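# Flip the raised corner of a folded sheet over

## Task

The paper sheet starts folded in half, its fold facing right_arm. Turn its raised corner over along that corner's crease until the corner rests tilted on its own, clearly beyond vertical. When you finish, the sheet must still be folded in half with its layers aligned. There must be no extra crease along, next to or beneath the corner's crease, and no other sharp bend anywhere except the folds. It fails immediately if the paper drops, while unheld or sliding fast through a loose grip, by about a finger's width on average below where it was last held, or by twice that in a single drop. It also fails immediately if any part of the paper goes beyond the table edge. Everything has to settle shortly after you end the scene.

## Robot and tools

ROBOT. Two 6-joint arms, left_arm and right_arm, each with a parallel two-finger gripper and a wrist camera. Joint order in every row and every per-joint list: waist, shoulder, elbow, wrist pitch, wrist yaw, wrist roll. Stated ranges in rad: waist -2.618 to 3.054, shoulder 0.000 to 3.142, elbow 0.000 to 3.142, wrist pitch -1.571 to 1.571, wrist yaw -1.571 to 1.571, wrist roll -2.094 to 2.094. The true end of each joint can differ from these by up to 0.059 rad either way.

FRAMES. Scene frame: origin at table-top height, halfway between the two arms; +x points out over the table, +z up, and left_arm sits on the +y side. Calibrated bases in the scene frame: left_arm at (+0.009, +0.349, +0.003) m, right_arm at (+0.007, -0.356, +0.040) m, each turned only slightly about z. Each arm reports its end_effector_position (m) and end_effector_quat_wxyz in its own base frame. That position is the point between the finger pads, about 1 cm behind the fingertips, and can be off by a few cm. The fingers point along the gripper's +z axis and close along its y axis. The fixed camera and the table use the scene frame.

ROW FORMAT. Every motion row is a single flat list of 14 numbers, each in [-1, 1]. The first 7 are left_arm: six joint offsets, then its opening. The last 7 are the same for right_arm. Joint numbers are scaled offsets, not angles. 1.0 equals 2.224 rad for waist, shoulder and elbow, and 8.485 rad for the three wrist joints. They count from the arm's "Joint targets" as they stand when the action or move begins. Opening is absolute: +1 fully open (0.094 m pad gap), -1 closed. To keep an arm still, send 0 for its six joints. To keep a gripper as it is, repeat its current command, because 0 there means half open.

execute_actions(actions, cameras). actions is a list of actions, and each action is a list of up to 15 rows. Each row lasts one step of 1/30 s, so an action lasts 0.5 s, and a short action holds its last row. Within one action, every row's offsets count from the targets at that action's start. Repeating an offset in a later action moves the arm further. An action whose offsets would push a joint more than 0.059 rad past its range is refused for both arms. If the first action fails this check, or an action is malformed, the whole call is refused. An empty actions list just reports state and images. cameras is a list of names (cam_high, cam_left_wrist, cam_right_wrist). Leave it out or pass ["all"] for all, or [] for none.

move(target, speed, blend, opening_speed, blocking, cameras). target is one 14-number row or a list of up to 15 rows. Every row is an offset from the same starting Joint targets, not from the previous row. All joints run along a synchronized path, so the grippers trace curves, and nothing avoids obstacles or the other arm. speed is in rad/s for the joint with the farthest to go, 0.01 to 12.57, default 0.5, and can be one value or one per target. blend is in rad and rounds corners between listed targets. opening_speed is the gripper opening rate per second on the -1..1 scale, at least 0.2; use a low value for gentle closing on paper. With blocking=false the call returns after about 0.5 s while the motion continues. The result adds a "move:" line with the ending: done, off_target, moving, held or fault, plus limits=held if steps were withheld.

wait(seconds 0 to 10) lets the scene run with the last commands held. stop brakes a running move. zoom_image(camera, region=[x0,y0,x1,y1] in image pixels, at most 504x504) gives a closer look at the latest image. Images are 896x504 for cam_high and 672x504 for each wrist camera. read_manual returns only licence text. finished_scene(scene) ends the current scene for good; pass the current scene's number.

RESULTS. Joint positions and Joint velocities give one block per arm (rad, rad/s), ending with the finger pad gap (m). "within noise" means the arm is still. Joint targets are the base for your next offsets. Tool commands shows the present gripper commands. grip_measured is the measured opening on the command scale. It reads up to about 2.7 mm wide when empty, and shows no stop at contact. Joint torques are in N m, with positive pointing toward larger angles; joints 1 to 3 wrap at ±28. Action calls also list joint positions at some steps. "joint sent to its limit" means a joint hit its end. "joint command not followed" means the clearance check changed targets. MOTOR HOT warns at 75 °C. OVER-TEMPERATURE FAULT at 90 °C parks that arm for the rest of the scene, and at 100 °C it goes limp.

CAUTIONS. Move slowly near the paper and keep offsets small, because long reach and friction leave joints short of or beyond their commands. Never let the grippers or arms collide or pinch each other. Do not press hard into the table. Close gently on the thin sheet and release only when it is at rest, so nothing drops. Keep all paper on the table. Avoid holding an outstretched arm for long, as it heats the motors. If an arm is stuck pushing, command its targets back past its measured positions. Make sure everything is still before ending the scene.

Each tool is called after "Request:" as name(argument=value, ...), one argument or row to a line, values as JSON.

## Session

Request:
execute_actions(
  actions=[],
)

Request:
zoom_image(
  camera="cam_high",
  region=[380, 230, 520, 370],
)

Scene clock: 0.00 s.
left_arm: end_effector_position=(+0.3847, -0.0043, +0.0890) grip_measured=+1.000 end_effector_quat_wxyz=(+0.591, +0.001, +0.807, -0.004) | right_arm: end_effector_position=(+0.3819, -0.0208, +0.0908) grip_measured=+1.000 end_effector_quat_wxyz=(+0.601, +0.074, +0.795, -0.033)
Joint positions: left_arm=[-0.014 1.56 0.305 0.949 -0.006 -0.007 0.094] | right_arm=[0.017 1.579 0.287 1.01 0.159 0.084 0.094]
Joint velocities: within noise
Joint torques (N m): no reading
Motor temperatures (°C): left_arm=[25 25 31 25 26 25 26] | right_arm=[26 32 35 28 28 25 29]
Heat: left arm: 31 °C; right arm: 35 °C.
Joint targets: left_arm=[-0.014 1.553 0.312 0.955 -0.006 -0.007] | right_arm=[0.017 1.575 0.293 1.008 0.159 0.083]
Tool commands: left_gripper/opening=+1.0 right_gripper/opening=+1.0
camera_calibration:
cam_left_wrist: T_world_to_cam=[[0.0352492, -0.998736, -0.0358327, -0.0149386], [-0.733774, -0.00152244, -0.679392, 0.375076], [0.678479, 0.0502411, -0.7329, -0.109484], [0, 0, 0, 1]] pos_world=[0.35003, -0.00884811, 0.174048]
cam_right_wrist: T_world_to_cam=[[-0.107312, -0.987806, -0.112794, 0.0358616], [-0.675079, 0.155682, -0.721132, 0.362375], [0.729899, -0.00124157, -0.683554, -0.132302], [0, 0, 0, 1]] pos_world=[0.345047, -0.0211553, 0.174929]

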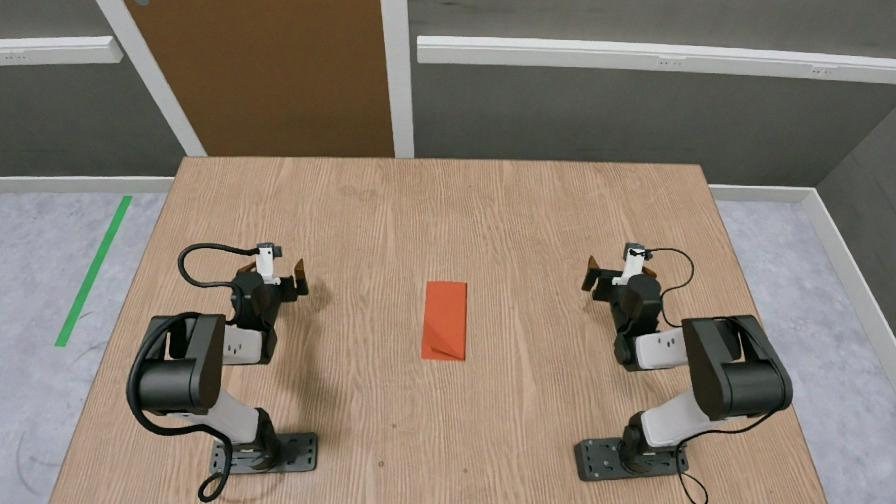

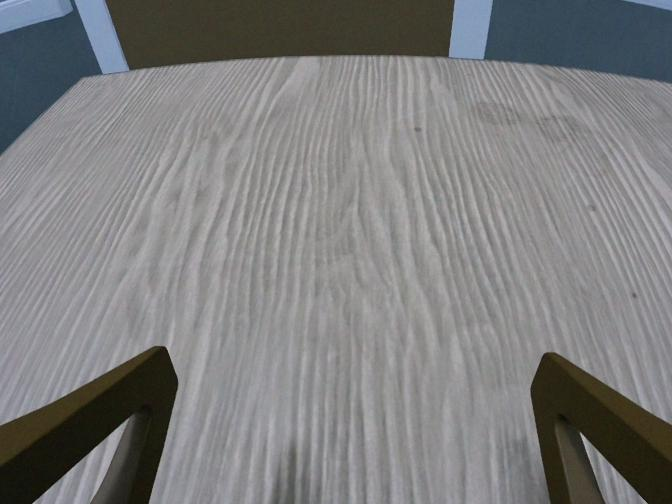

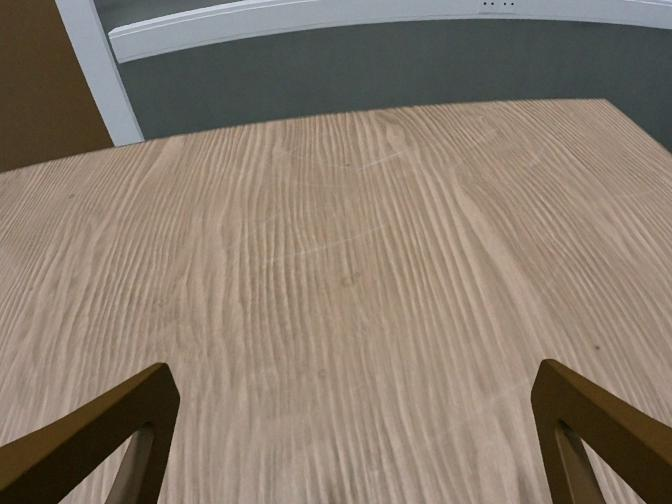

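Scaled by 3.600 from the camera's 896x504 image, which has a finer 1280x720 frame.

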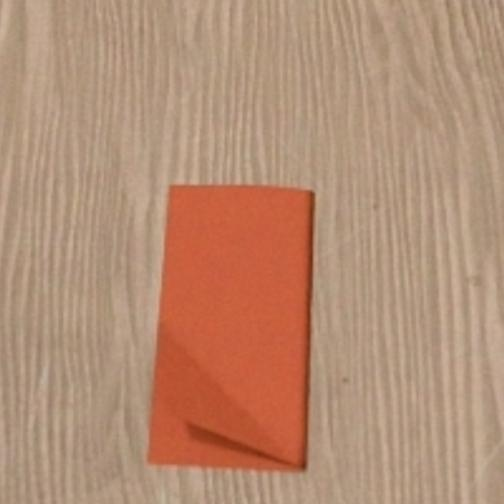

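Request:
move(
  target=[-0.4613,-0.2172,-0.0121,-0.0613,0.0007,0.0008,-0.9,0.3210,0.3665,0.8539,-0.2675,-0.01874,-0.00978,0.0],
  speed=1.0,
)

Request:
zoom_image(
  camera="cam_left_wrist",
  region=[150, 150, 570, 450],
)

Scene clock: 47.70 s.
left_arm: end_effector_position=(+0.1760, -0.2936, +0.1310) grip_measured=-0.898 end_effector_quat_wxyz=(+0.499, +0.401, +0.714, -0.284) | right_arm: end_effector_position=(+0.3646, +0.3271, +0.0661) grip_measured=+0.002 end_effector_quat_wxyz=(+0.059, -0.353, +0.934, +0.018)
Joint positions: left_arm=[-1.033 1.082 0.293 0.441 -0.004 -0.007 0.005] | right_arm=[0.734 2.361 2.164 -1.25 0.009 0.01 0.047]
Joint velocities: within noise
Joint torques (N m): left_arm=[-0.42 -3.89 6.37 1.77 0.1 0.03] | right_arm=[-0.44 -12.31 10.7 0.61 -0.02 -0.03]
Motor temperatures (°C): left_arm=[25 27 33 35 26 25 26] | right_arm=[26 34 39 37 28 25 29]
Heat: left arm: 35 °C; right arm: 39 °C.
Joint targets: left_arm=[-1.040 1.070 0.285 0.435 0.000 0.000] | right_arm=[0.730 2.390 2.192 -1.261 -0.001 0.001]
move: done
camera_calibration:
cam_left_wrist: T_world_to_cam=[[-0.833591, -0.551112, -0.0374408, -0.0105155], [-0.399716, 0.6486, -0.647724, 0.377998], [0.381252, -0.524971, -0.760955, -0.0355989], [0, 0, 0, 1]] pos_world=[0.155898, -0.269653, 0.217356]
cam_right_wrist: T_world_to_cam=[[0.62103, -0.780759, -0.0688213, 0.0387314], [-0.716608, -0.601175, 0.353641, 0.470477], [-0.317482, -0.170304, -0.932846, 0.317491], [0, 0, 0, 1]] pos_world=[0.413892, 0.367149, 0.132456]

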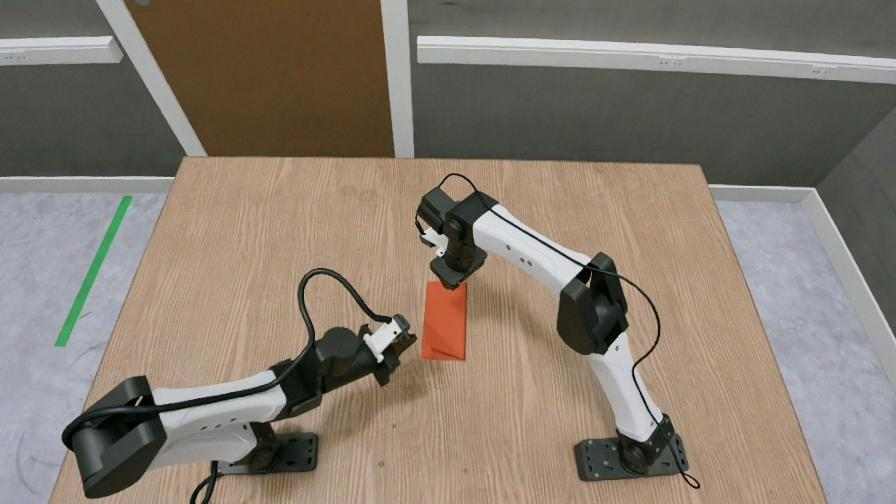

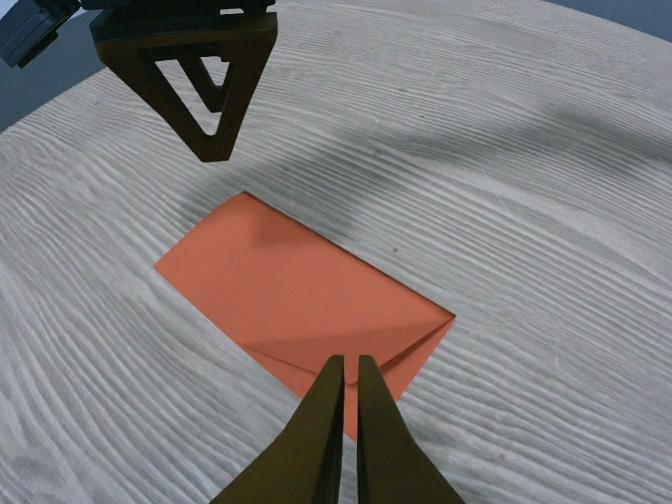

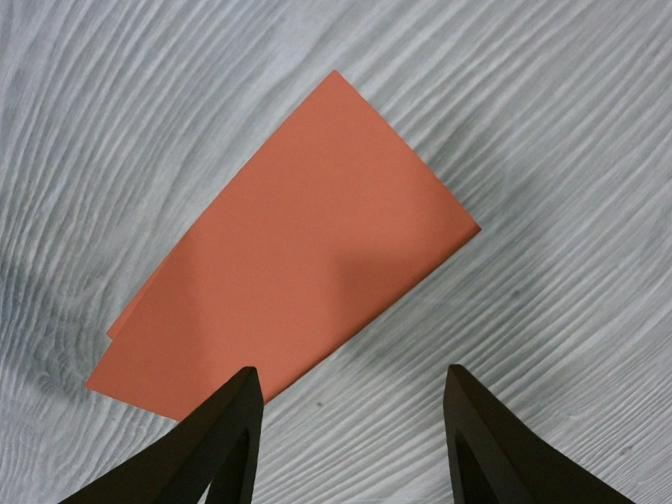

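Scaled by 1.200 from the camera's 672x504 image, which has a finer 960x720 frame.

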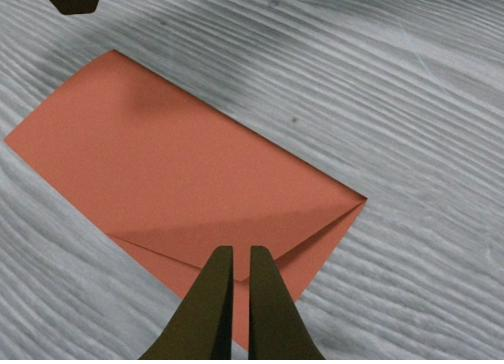

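Request:
move(
  target=[
    [-0.01268,0.1791,-0.00958,0.0200,0,0,-0.9,0.0027,0.0449,-0.0336,0.01575,0,0,0.0],
    [-0.01268,0.1791,-0.00958,0.0200,0,0,-0.9,0.0027,0.0687,-0.0804,0.03425,0,0,0.0],
  ],
  speed=[0.4,0.07],
)

Request:
zoom_image(
  camera="cam_left_wrist",
  region=[150, 80, 600, 420],
)

Scene clock: 116.83 s.
left_arm: end_effector_position=(+0.1666, -0.2959, +0.0298) grip_measured=-0.898 end_effector_quat_wxyz=(+0.400, +0.444, +0.767, -0.234) | right_arm: end_effector_position=(+0.3745, +0.3360, -0.0301) grip_measured=+0.002 end_effector_quat_wxyz=(+0.049, -0.354, +0.934, +0.015)
Joint positions: left_arm=[-1.06 1.465 0.269 0.589 -0.004 -0.007 0.005] | right_arm=[0.734 2.504 2.039 -1.004 0.009 0.01 0.047]
Joint velocities: within noise
Joint torques (N m): left_arm=[-0.32 -4.03 4.85 1.84 0.08 0.06] | right_arm=[0.13 -12.27 5.56 1.11 0.01 -0.04]
Motor temperatures (°C): left_arm=[25 27 36 36 26 25 26] | right_arm=[26 45 44 31 28 25 29]
Heat: left arm: 36 °C; right arm: 45 °C.
Joint targets: left_arm=[-1.068 1.469 0.264 0.605 0.000 0.000] | right_arm=[0.737 2.543 2.013 -0.971 -0.001 0.000]
move: off_target (right_arm); right_arm: the shoulder is farthest, 0.039 rad from its target
camera_calibration:
cam_left_wrist: T_world_to_cam=[[-0.853804, -0.518375, -0.0480189, -0.0100883], [-0.450275, 0.781623, -0.431645, 0.351564], [0.261287, -0.346919, -0.900764, -0.0333258], [0, 0, 0, 1]] pos_world=[0.158395, -0.291582, 0.121248]
cam_right_wrist: T_world_to_cam=[[0.620256, -0.781496, -0.0674219, 0.0334692], [-0.710749, -0.596301, 0.373178, 0.513755], [-0.331841, -0.183546, -0.925307, 0.242477], [0, 0, 0, 1]] pos_world=[0.424855, 0.377014, 0.0349003]

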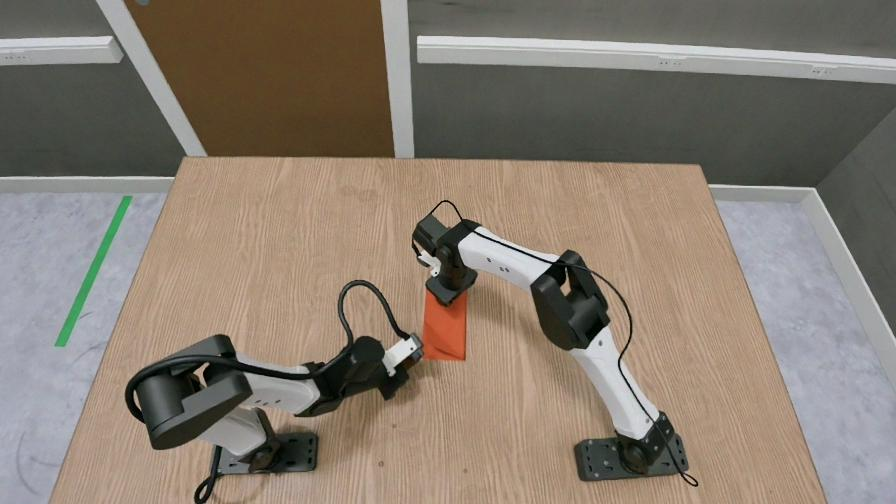

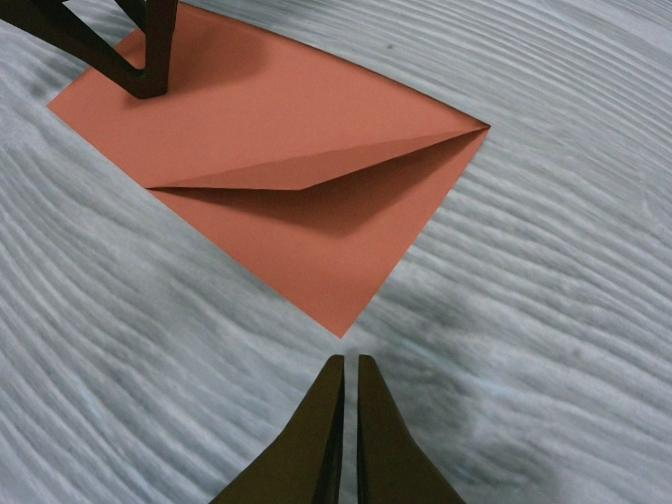

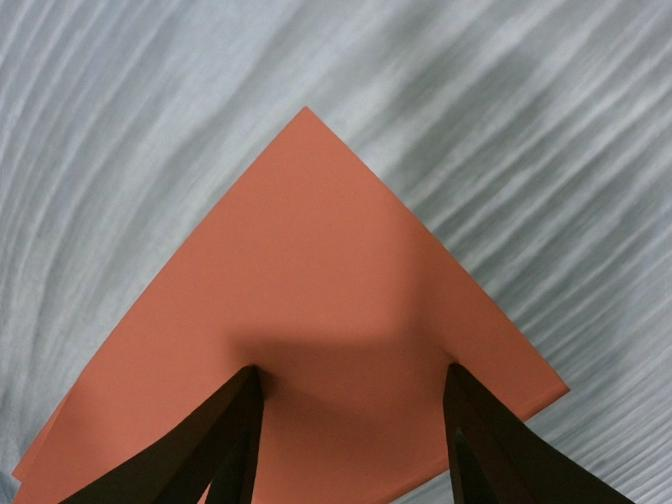

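Scaled by 1.120 from the camera's 672x504 image, which has a finer 960x720 frame.

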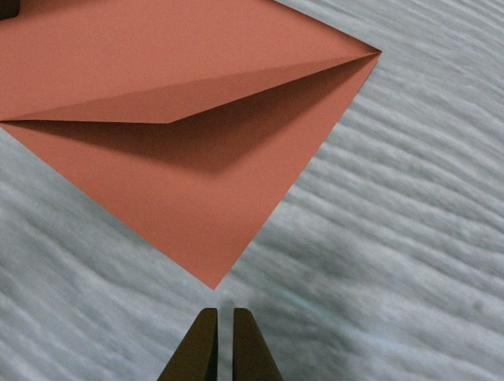

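Request:
move(
  target=[
    [0.01574,0.1194,0.1189,0.0001,0,0,-0.9,0,0,0,0,0,0,0.0],
    [0.01754,0.1010,0.1373,-0.00853,0,0,-0.9,0,0,0,0,0,0,0.0],
    [0.01933,0.1210,0.1550,-0.00859,0,0,-0.9,0,0,0,0,0,0,0.0],
  ],
  speed=[0.16,0.1,0.1],
  cameras=["cam_left_wrist","cam_right_wrist"],
)

Scene clock: 143.60 s.
left_arm: end_effector_position=(+0.2158, -0.3602, +0.0355) grip_measured=-0.898 end_effector_quat_wxyz=(+0.403, +0.434, +0.773, -0.228) | right_arm: end_effector_position=(+0.3745, +0.3360, -0.0301) grip_measured=+0.002 end_effector_quat_wxyz=(+0.049, -0.354, +0.934, +0.015)
Joint positions: left_arm=[-1.033 1.731 0.586 0.537 -0.004 -0.007 0.005] | right_arm=[0.734 2.504 2.039 -1.004 0.009 0.01 0.047]
Joint velocities: within noise
Joint torques (N m): left_arm=[0.81 -6.49 7.88 1.59 0.06 0.06] | right_arm=[0.17 -12.12 5.35 0.98 0.02 -0.02]
Motor temperatures (°C): left_arm=[25 27 35 39 26 25 26] | right_arm=[26 46 42 31 28 25 29]
Heat: left arm: 39 °C; right arm: 46 °C.
Joint targets: left_arm=[-1.025 1.738 0.609 0.532 0.000 0.000] | right_arm=[0.737 2.543 2.013 -0.971 -0.001 0.000]
move: off_target (right_arm); right_arm: the shoulder is farthest, 0.039 rad from its target
camera_calibration:
cam_left_wrist: T_world_to_cam=[[-0.839269, -0.541588, -0.0480649, -0.0125681], [-0.471702, 0.769225, -0.431034, 0.426502], [0.270415, -0.339081, -0.901055, -0.0624649], [0, 0, 0, 1]] pos_world=[0.207525, -0.356063, 0.126948]
cam_right_wrist: T_world_to_cam=[[0.620256, -0.781496, -0.0674219, 0.0334692], [-0.710749, -0.596301, 0.373178, 0.513755], [-0.331841, -0.183546, -0.925307, 0.242477], [0, 0, 0, 1]] pos_world=[0.424855, 0.377014, 0.0349003]
Images, in order (width x height): cam_left_wrist 672x504, cam_right_wrist 672x504.

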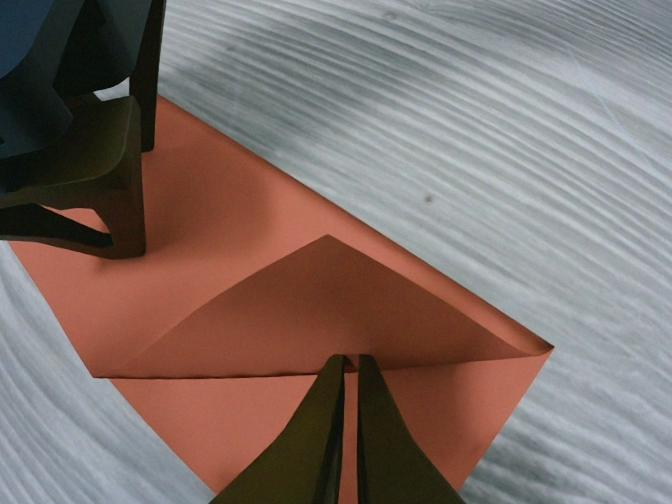

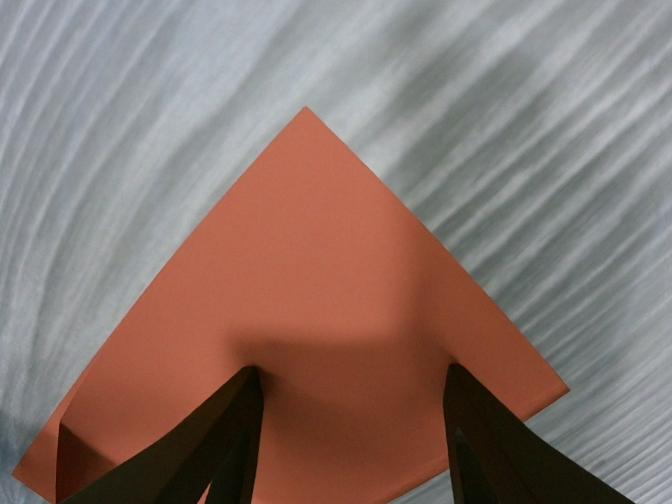

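Request:
move(
  target=[
    [0.0018,0.0216,0.0153,0.0013,0,0,-0.9,0,0,0,0,0,0,0.0],
    [0.0031,0.0366,0.0276,0.0020,0,0,-0.9,0,0,0,0,0,0,0.0],
    [0.0040,0.0511,0.0326,0.0045,0,0,-0.9,0,0,0,0,0,0,0.0],
    [0.0045,0.0652,0.0351,0.0075,0,0,-0.9,0,0,0,0,0,0,0.0],
  ],
  speed=0.08,
  cameras=["cam_left_wrist","cam_right_wrist"],
)

Scene clock: 154.77 s.
left_arm: end_effector_position=(+0.2318, -0.3785, +0.0182) grip_measured=-0.898 end_effector_quat_wxyz=(+0.404, +0.430, +0.775, -0.226) | right_arm: end_effector_position=(+0.3745, +0.3360, -0.0301) grip_measured=+0.002 end_effector_quat_wxyz=(+0.049, -0.354, +0.934, +0.015)
Joint positions: left_arm=[-1.023 1.87 0.668 0.593 -0.004 -0.007 0.005] | right_arm=[0.734 2.504 2.039 -1.004 0.009 0.01 0.047]
Joint velocities: within noise
Joint torques (N m): left_arm=[0.9 -6.93 7.2 1.7 0.07 0.03] | right_arm=[0.16 -12.23 5.44 0.96 0.02 -0.04]
Motor temperatures (°C): left_arm=[25 28 35 37 26 25 26] | right_arm=[26 47 42 31 28 25 29]
Heat: left arm: 37 °C; right arm: 47 °C.
Joint targets: left_arm=[-1.015 1.883 0.686 0.595 0.000 0.000] | right_arm=[0.737 2.543 2.013 -0.971 -0.001 0.000]
move: off_target (right_arm); right_arm: the shoulder is farthest, 0.039 rad from its target
camera_calibration:
cam_left_wrist: T_world_to_cam=[[-0.833915, -0.549792, -0.0481217, -0.0142055], [-0.479528, 0.764973, -0.429964, 0.440812], [0.273202, -0.335477, -0.901563, -0.0878484], [0, 0, 0, 1]] pos_world=[0.223536, -0.374491, 0.109649]
cam_right_wrist: T_world_to_cam=[[0.620256, -0.781496, -0.0674219, 0.0334692], [-0.710749, -0.596301, 0.373178, 0.513755], [-0.331841, -0.183546, -0.925307, 0.242477], [0, 0, 0, 1]] pos_world=[0.424855, 0.377014, 0.0349003]
Images, in order (width x height): cam_left_wrist 672x504, cam_right_wrist 672x504.

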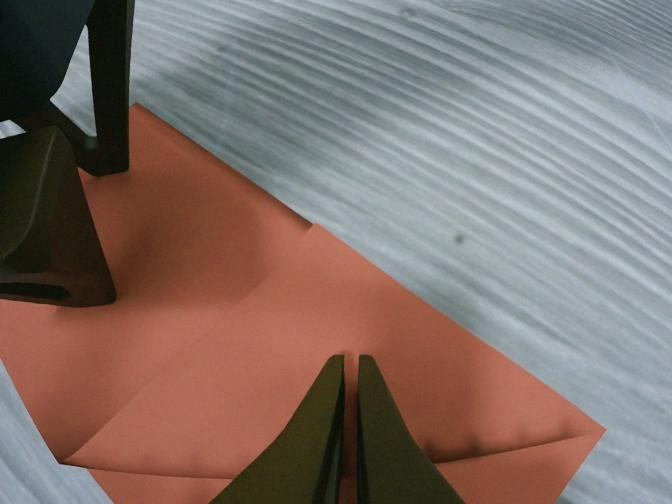

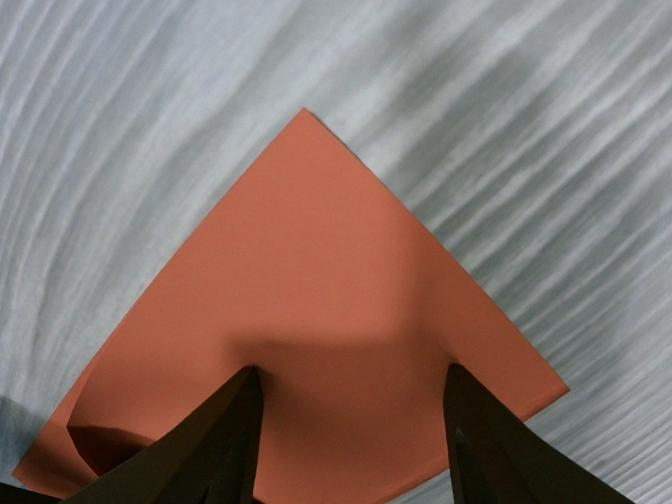

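Request:
move(
  target=[0,0.0100,-0.0177,0.00714,0,0,-0.9,0,0,0,0,0,0,0.0],
  speed=0.06,
  cameras=["cam_left_wrist","cam_right_wrist"],
)

Scene clock: 176.50 s.
left_arm: end_effector_position=(+0.2337, -0.3812, +0.0184) grip_measured=-0.898 end_effector_quat_wxyz=(+0.416, +0.426, +0.769, -0.233) | right_arm: end_effector_position=(+0.3745, +0.3360, -0.0301) grip_measured=+0.002 end_effector_quat_wxyz=(+0.049, -0.354, +0.934, +0.015)
Joint positions: left_arm=[-1.023 1.893 0.658 0.659 -0.004 -0.007 0.005] | right_arm=[0.734 2.504 2.039 -1.004 0.009 0.01 0.047]
Joint velocities: within noise
Joint torques (N m): left_arm=[0.88 -7.02 4.21 1.68 0.06 0.04] | right_arm=[0.01 -12.16 5.52 0.97 0 -0.1]
Motor temperatures (°C): left_arm=[25 29 37 38 26 25 26] | right_arm=[26 48 41 31 28 25 29]
Heat: left arm: 38 °C; right arm: 48 °C.
Joint targets: left_arm=[-1.015 1.905 0.647 0.656 0.000 0.000] | right_arm=[0.737 2.543 2.013 -0.971 -0.001 0.000]
move: off_target (right_arm); right_arm: the shoulder is farthest, 0.039 rad from its target
camera_calibration:
cam_left_wrist: T_world_to_cam=[[-0.832889, -0.551446, -0.0469416, -0.0150511], [-0.472349, 0.752493, -0.458957, 0.437989], [0.288413, -0.360087, -0.887218, -0.102319], [0, 0, 0, 1]] pos_world=[0.223858, -0.374727, 0.109533]
cam_right_wrist: T_world_to_cam=[[0.620256, -0.781496, -0.0674219, 0.0334692], [-0.710749, -0.596301, 0.373178, 0.513755], [-0.331841, -0.183546, -0.925307, 0.242477], [0, 0, 0, 1]] pos_world=[0.424855, 0.377014, 0.0349003]
Images, in order (width x height): cam_left_wrist 672x504, cam_right_wrist 672x504.

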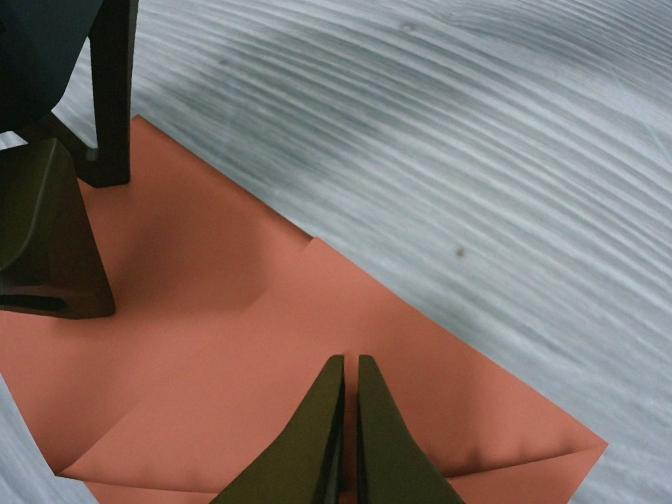

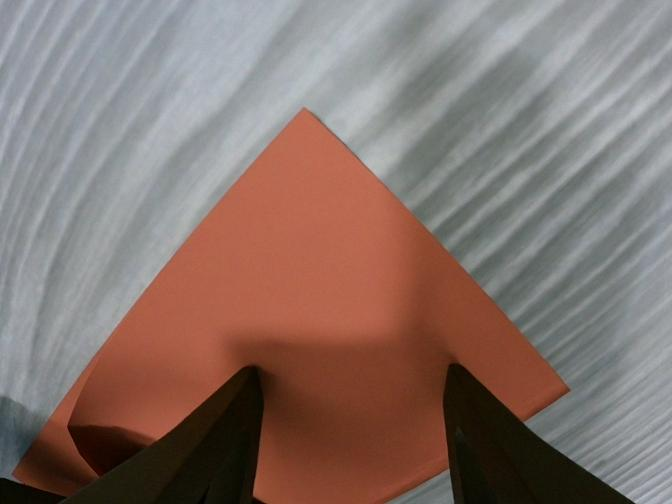

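Request:
move(
  target=[
    [0,-0.0554,0,-0.01421,0,0,-0.9,0,0,0,0,0,0,0.0],
    [0,-0.0027,-0.0164,0.00384,0,0,-0.9,0,0,0,0,0,0,0.0],
  ],
  speed=[0.12,0.08],
  cameras=["cam_left_wrist","cam_right_wrist"],
)

Scene clock: 187.13 s.
left_arm: end_effector_position=(+0.2302, -0.3755, +0.0179) grip_measured=-0.898 end_effector_quat_wxyz=(+0.421, +0.425, +0.766, -0.236) | right_arm: end_effector_position=(+0.3745, +0.3360, -0.0301) grip_measured=+0.002 end_effector_quat_wxyz=(+0.049, -0.354, +0.934, +0.015)
Joint positions: left_arm=[-1.023 1.883 0.621 0.698 -0.004 -0.007 0.005] | right_arm=[0.734 2.504 2.039 -1.004 0.009 0.01 0.047]
Joint velocities: within noise
Joint torques (N m): left_arm=[1.02 -6.6 4 1.61 0.05 0.04] | right_arm=[-0.4 -12.27 5.6 1.06 -0.02 -0.11]
Motor temperatures (°C): left_arm=[25 30 36 38 26 25 26] | right_arm=[26 48 41 31 28 25 29]
Heat: left arm: 38 °C; right arm: 48 °C.
Joint targets: left_arm=[-1.015 1.899 0.611 0.689 0.000 0.000] | right_arm=[0.737 2.543 2.013 -0.971 -0.001 0.000]
move: off_target (right_arm); right_arm: the shoulder is farthest, 0.039 rad from its target
camera_calibration:
cam_left_wrist: T_world_to_cam=[[-0.8326, -0.551919, -0.0465017, -0.0150579], [-0.469476, 0.747785, -0.469478, 0.42965], [0.293887, -0.369056, -0.881719, -0.104437], [0, 0, 0, 1]] pos_world=[0.219866, -0.36814, 0.108927]
cam_right_wrist: T_world_to_cam=[[0.620256, -0.781496, -0.0674219, 0.0334692], [-0.710749, -0.596301, 0.373178, 0.513755], [-0.331841, -0.183546, -0.925307, 0.242477], [0, 0, 0, 1]] pos_world=[0.424855, 0.377014, 0.0349003]
Images, in order (width x height): cam_left_wrist 672x504, cam_right_wrist 672x504.

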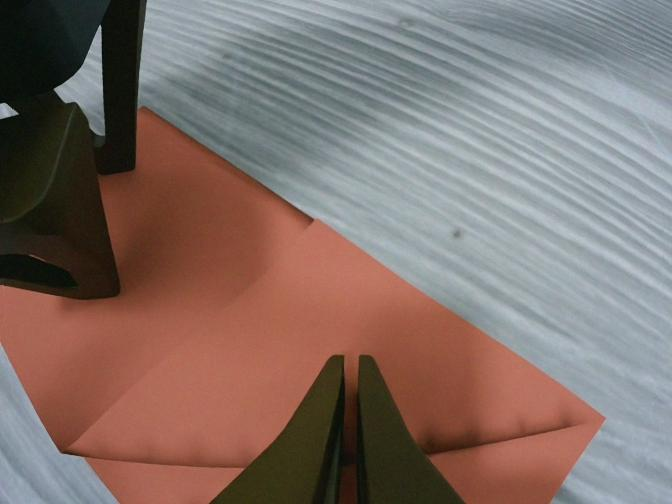

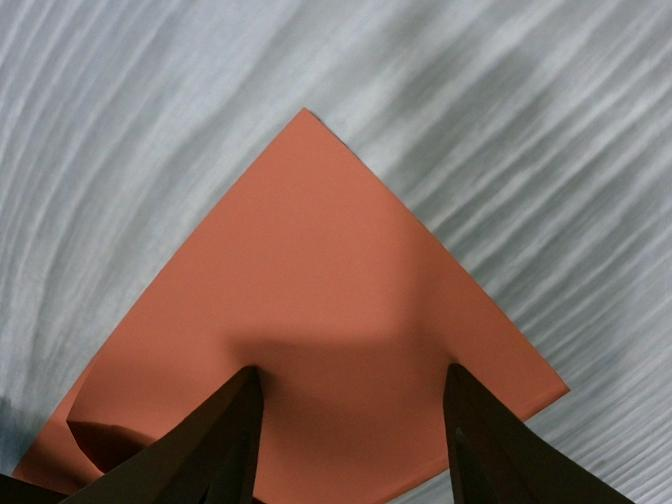

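Request:
move(
  target=[
    [0,-0.0926,0.0168,-0.0288,0,0,-0.9,0,0,0,0,0,0,0.0],
    [0,-0.1665,-0.0362,-0.03425,0,0,-0.9,0,0,0,0,0,0,0.0],
    [0,-0.3728,-0.1466,-0.0299,0,0,-0.9,0,0,0,0,0,0,0.0],
  ],
  speed=[0.1,0.12,0.4],
)

Request:
zoom_image(
  camera="cam_left_wrist",
  region=[130, 130, 550, 450],
)

Scene clock: 202.27 s.
left_arm: end_effector_position=(+0.1780, -0.2901, +0.1263) grip_measured=-0.898 end_effector_quat_wxyz=(+0.493, +0.400, +0.722, -0.277) | right_arm: end_effector_position=(+0.3745, +0.3360, -0.0301) grip_measured=+0.002 end_effector_quat_wxyz=(+0.049, -0.354, +0.934, +0.015)
Joint positions: left_arm=[-1.023 1.081 0.293 0.418 -0.004 -0.007 0.005] | right_arm=[0.734 2.504 2.039 -1.004 0.009 0.01 0.047]
Joint velocities: within noise
Joint torques (N m): left_arm=[0.92 -3.88 6.28 1.97 0.08 0.04] | right_arm=[0.29 -12.34 5.53 1.06 0.01 -0.03]
Motor temperatures (°C): left_arm=[25 31 35 38 26 25 26] | right_arm=[26 48 40 31 28 25 29]
Heat: left arm: 38 °C; right arm: 48 °C.
Joint targets: left_arm=[-1.015 1.070 0.285 0.435 0.000 -0.001] | right_arm=[0.737 2.543 2.013 -0.971 -0.001 0.000]
move: off_target (right_arm); right_arm: the shoulder is farthest, 0.039 rad from its target
camera_calibration:
cam_left_wrist: T_world_to_cam=[[-0.828312, -0.558948, -0.0384313, -0.0101496], [-0.413333, 0.655948, -0.631576, 0.376008], [0.378227, -0.507256, -0.774361, -0.0306414], [0, 0, 0, 1]] pos_world=[0.158599, -0.267858, 0.21336]
cam_right_wrist: T_world_to_cam=[[0.620256, -0.781496, -0.0674219, 0.0334692], [-0.710749, -0.596301, 0.373178, 0.513755], [-0.331841, -0.183546, -0.925307, 0.242477], [0, 0, 0, 1]] pos_world=[0.424855, 0.377014, 0.0349003]

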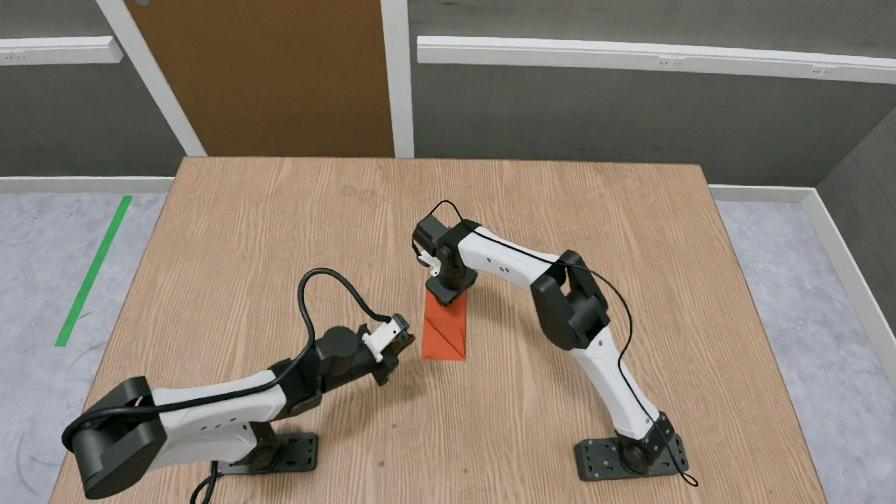

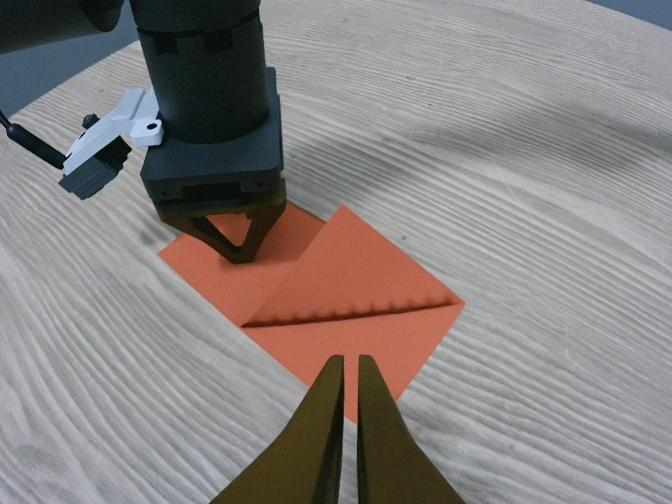

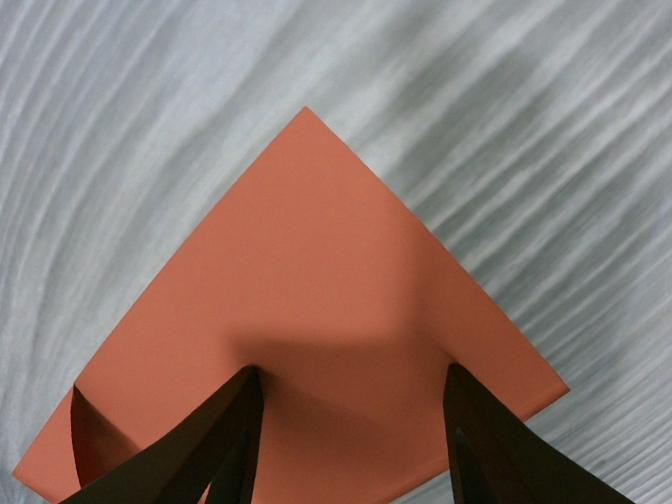

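Scaled by 1.200 from the camera's 672x504 image, which has a finer 960x720 frame.

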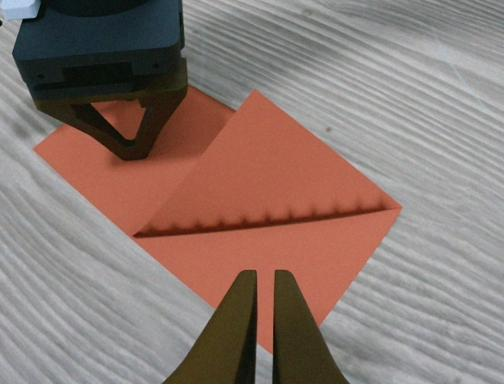

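Request:
move(
  target=[
    [0,0,0,0,0,0,-0.9,0,-0.0315,0,0,0,0,0.0],
    [0,0,0,0,0,0,-0.9,0,-0.0495,0,0,0,0,0.0],
    [0,0,0,0,0,0,-0.9,0,-0.1466,-0.0513,0.0024,0,0,0.0],
  ],
  speed=[0.07,0.06,0.15],
)

Request:
zoom_image(
  camera="cam_left_wrist",
  region=[130, 130, 550, 450],
)

Scene clock: 215.43 s.
left_arm: end_effector_position=(+0.1780, -0.2900, +0.1261) grip_measured=-0.898 end_effector_quat_wxyz=(+0.493, +0.400, +0.722, -0.277) | right_arm: end_effector_position=(+0.3745, +0.3360, +0.0536) grip_measured=+0.002 end_effector_quat_wxyz=(+0.125, -0.351, +0.927, +0.044)
Joint positions: left_arm=[-1.023 1.081 0.292 0.419 -0.004 -0.007 0.005] | right_arm=[0.734 2.26 1.915 -0.961 0.009 0.01 0.047]
Joint velocities: within noise
Joint torques (N m): left_arm=[1.02 -3.84 6.38 1.96 0.05 0.04] | right_arm=[0.2 -19.25 6.79 1.15 -0.08 -0.07]
Motor temperatures (°C): left_arm=[25 30 36 39 26 25 26] | right_arm=[26 50 40 31 28 25 29]
Heat: left arm: 39 °C; right arm: 50 °C.
Joint targets: left_arm=[-1.015 1.070 0.285 0.435 0.000 -0.001] | right_arm=[0.737 2.217 1.899 -0.951 -0.001 0.000]
move: off_target (right_arm); right_arm: the shoulder is farthest, 0.043 rad from its target
camera_calibration:
cam_left_wrist: T_world_to_cam=[[-0.828312, -0.558948, -0.0384313, -0.0101014], [-0.413333, 0.655948, -0.631576, 0.375816], [0.378227, -0.507256, -0.774361, -0.0307455], [0, 0, 0, 1]] pos_world=[0.158599, -0.267758, 0.21316]
cam_right_wrist: T_world_to_cam=[[0.629036, -0.773575, -0.0767832, 0.033696], [-0.74653, -0.628669, 0.217873, 0.515104], [-0.216813, -0.0797291, -0.972952, 0.244544], [0, 0, 0, 1]] pos_world=[0.416365, 0.369394, 0.128289]

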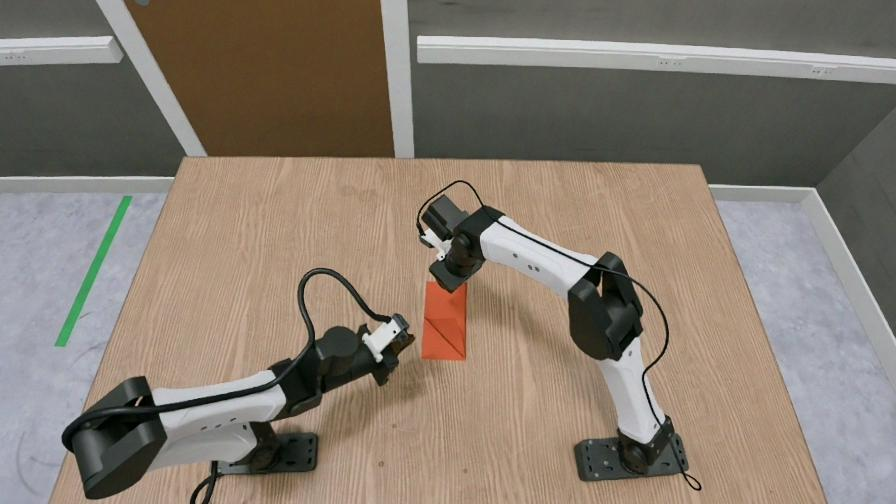

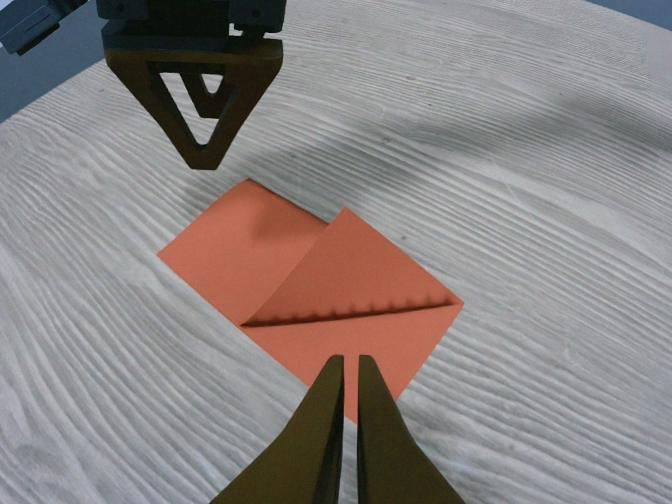

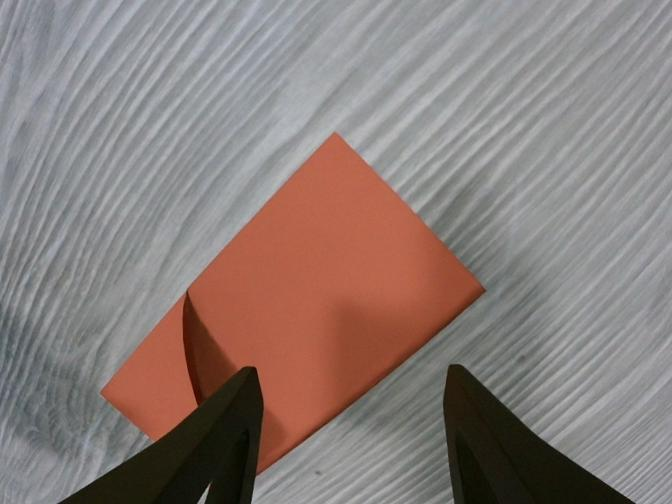

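Scaled by 1.200 from the camera's 672x504 image, which has a finer 960x720 frame.

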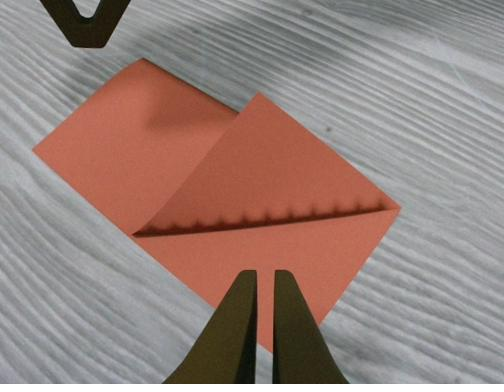

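Request:
finished_scene(
  scene=2,
)

The scene is finished: the task was done.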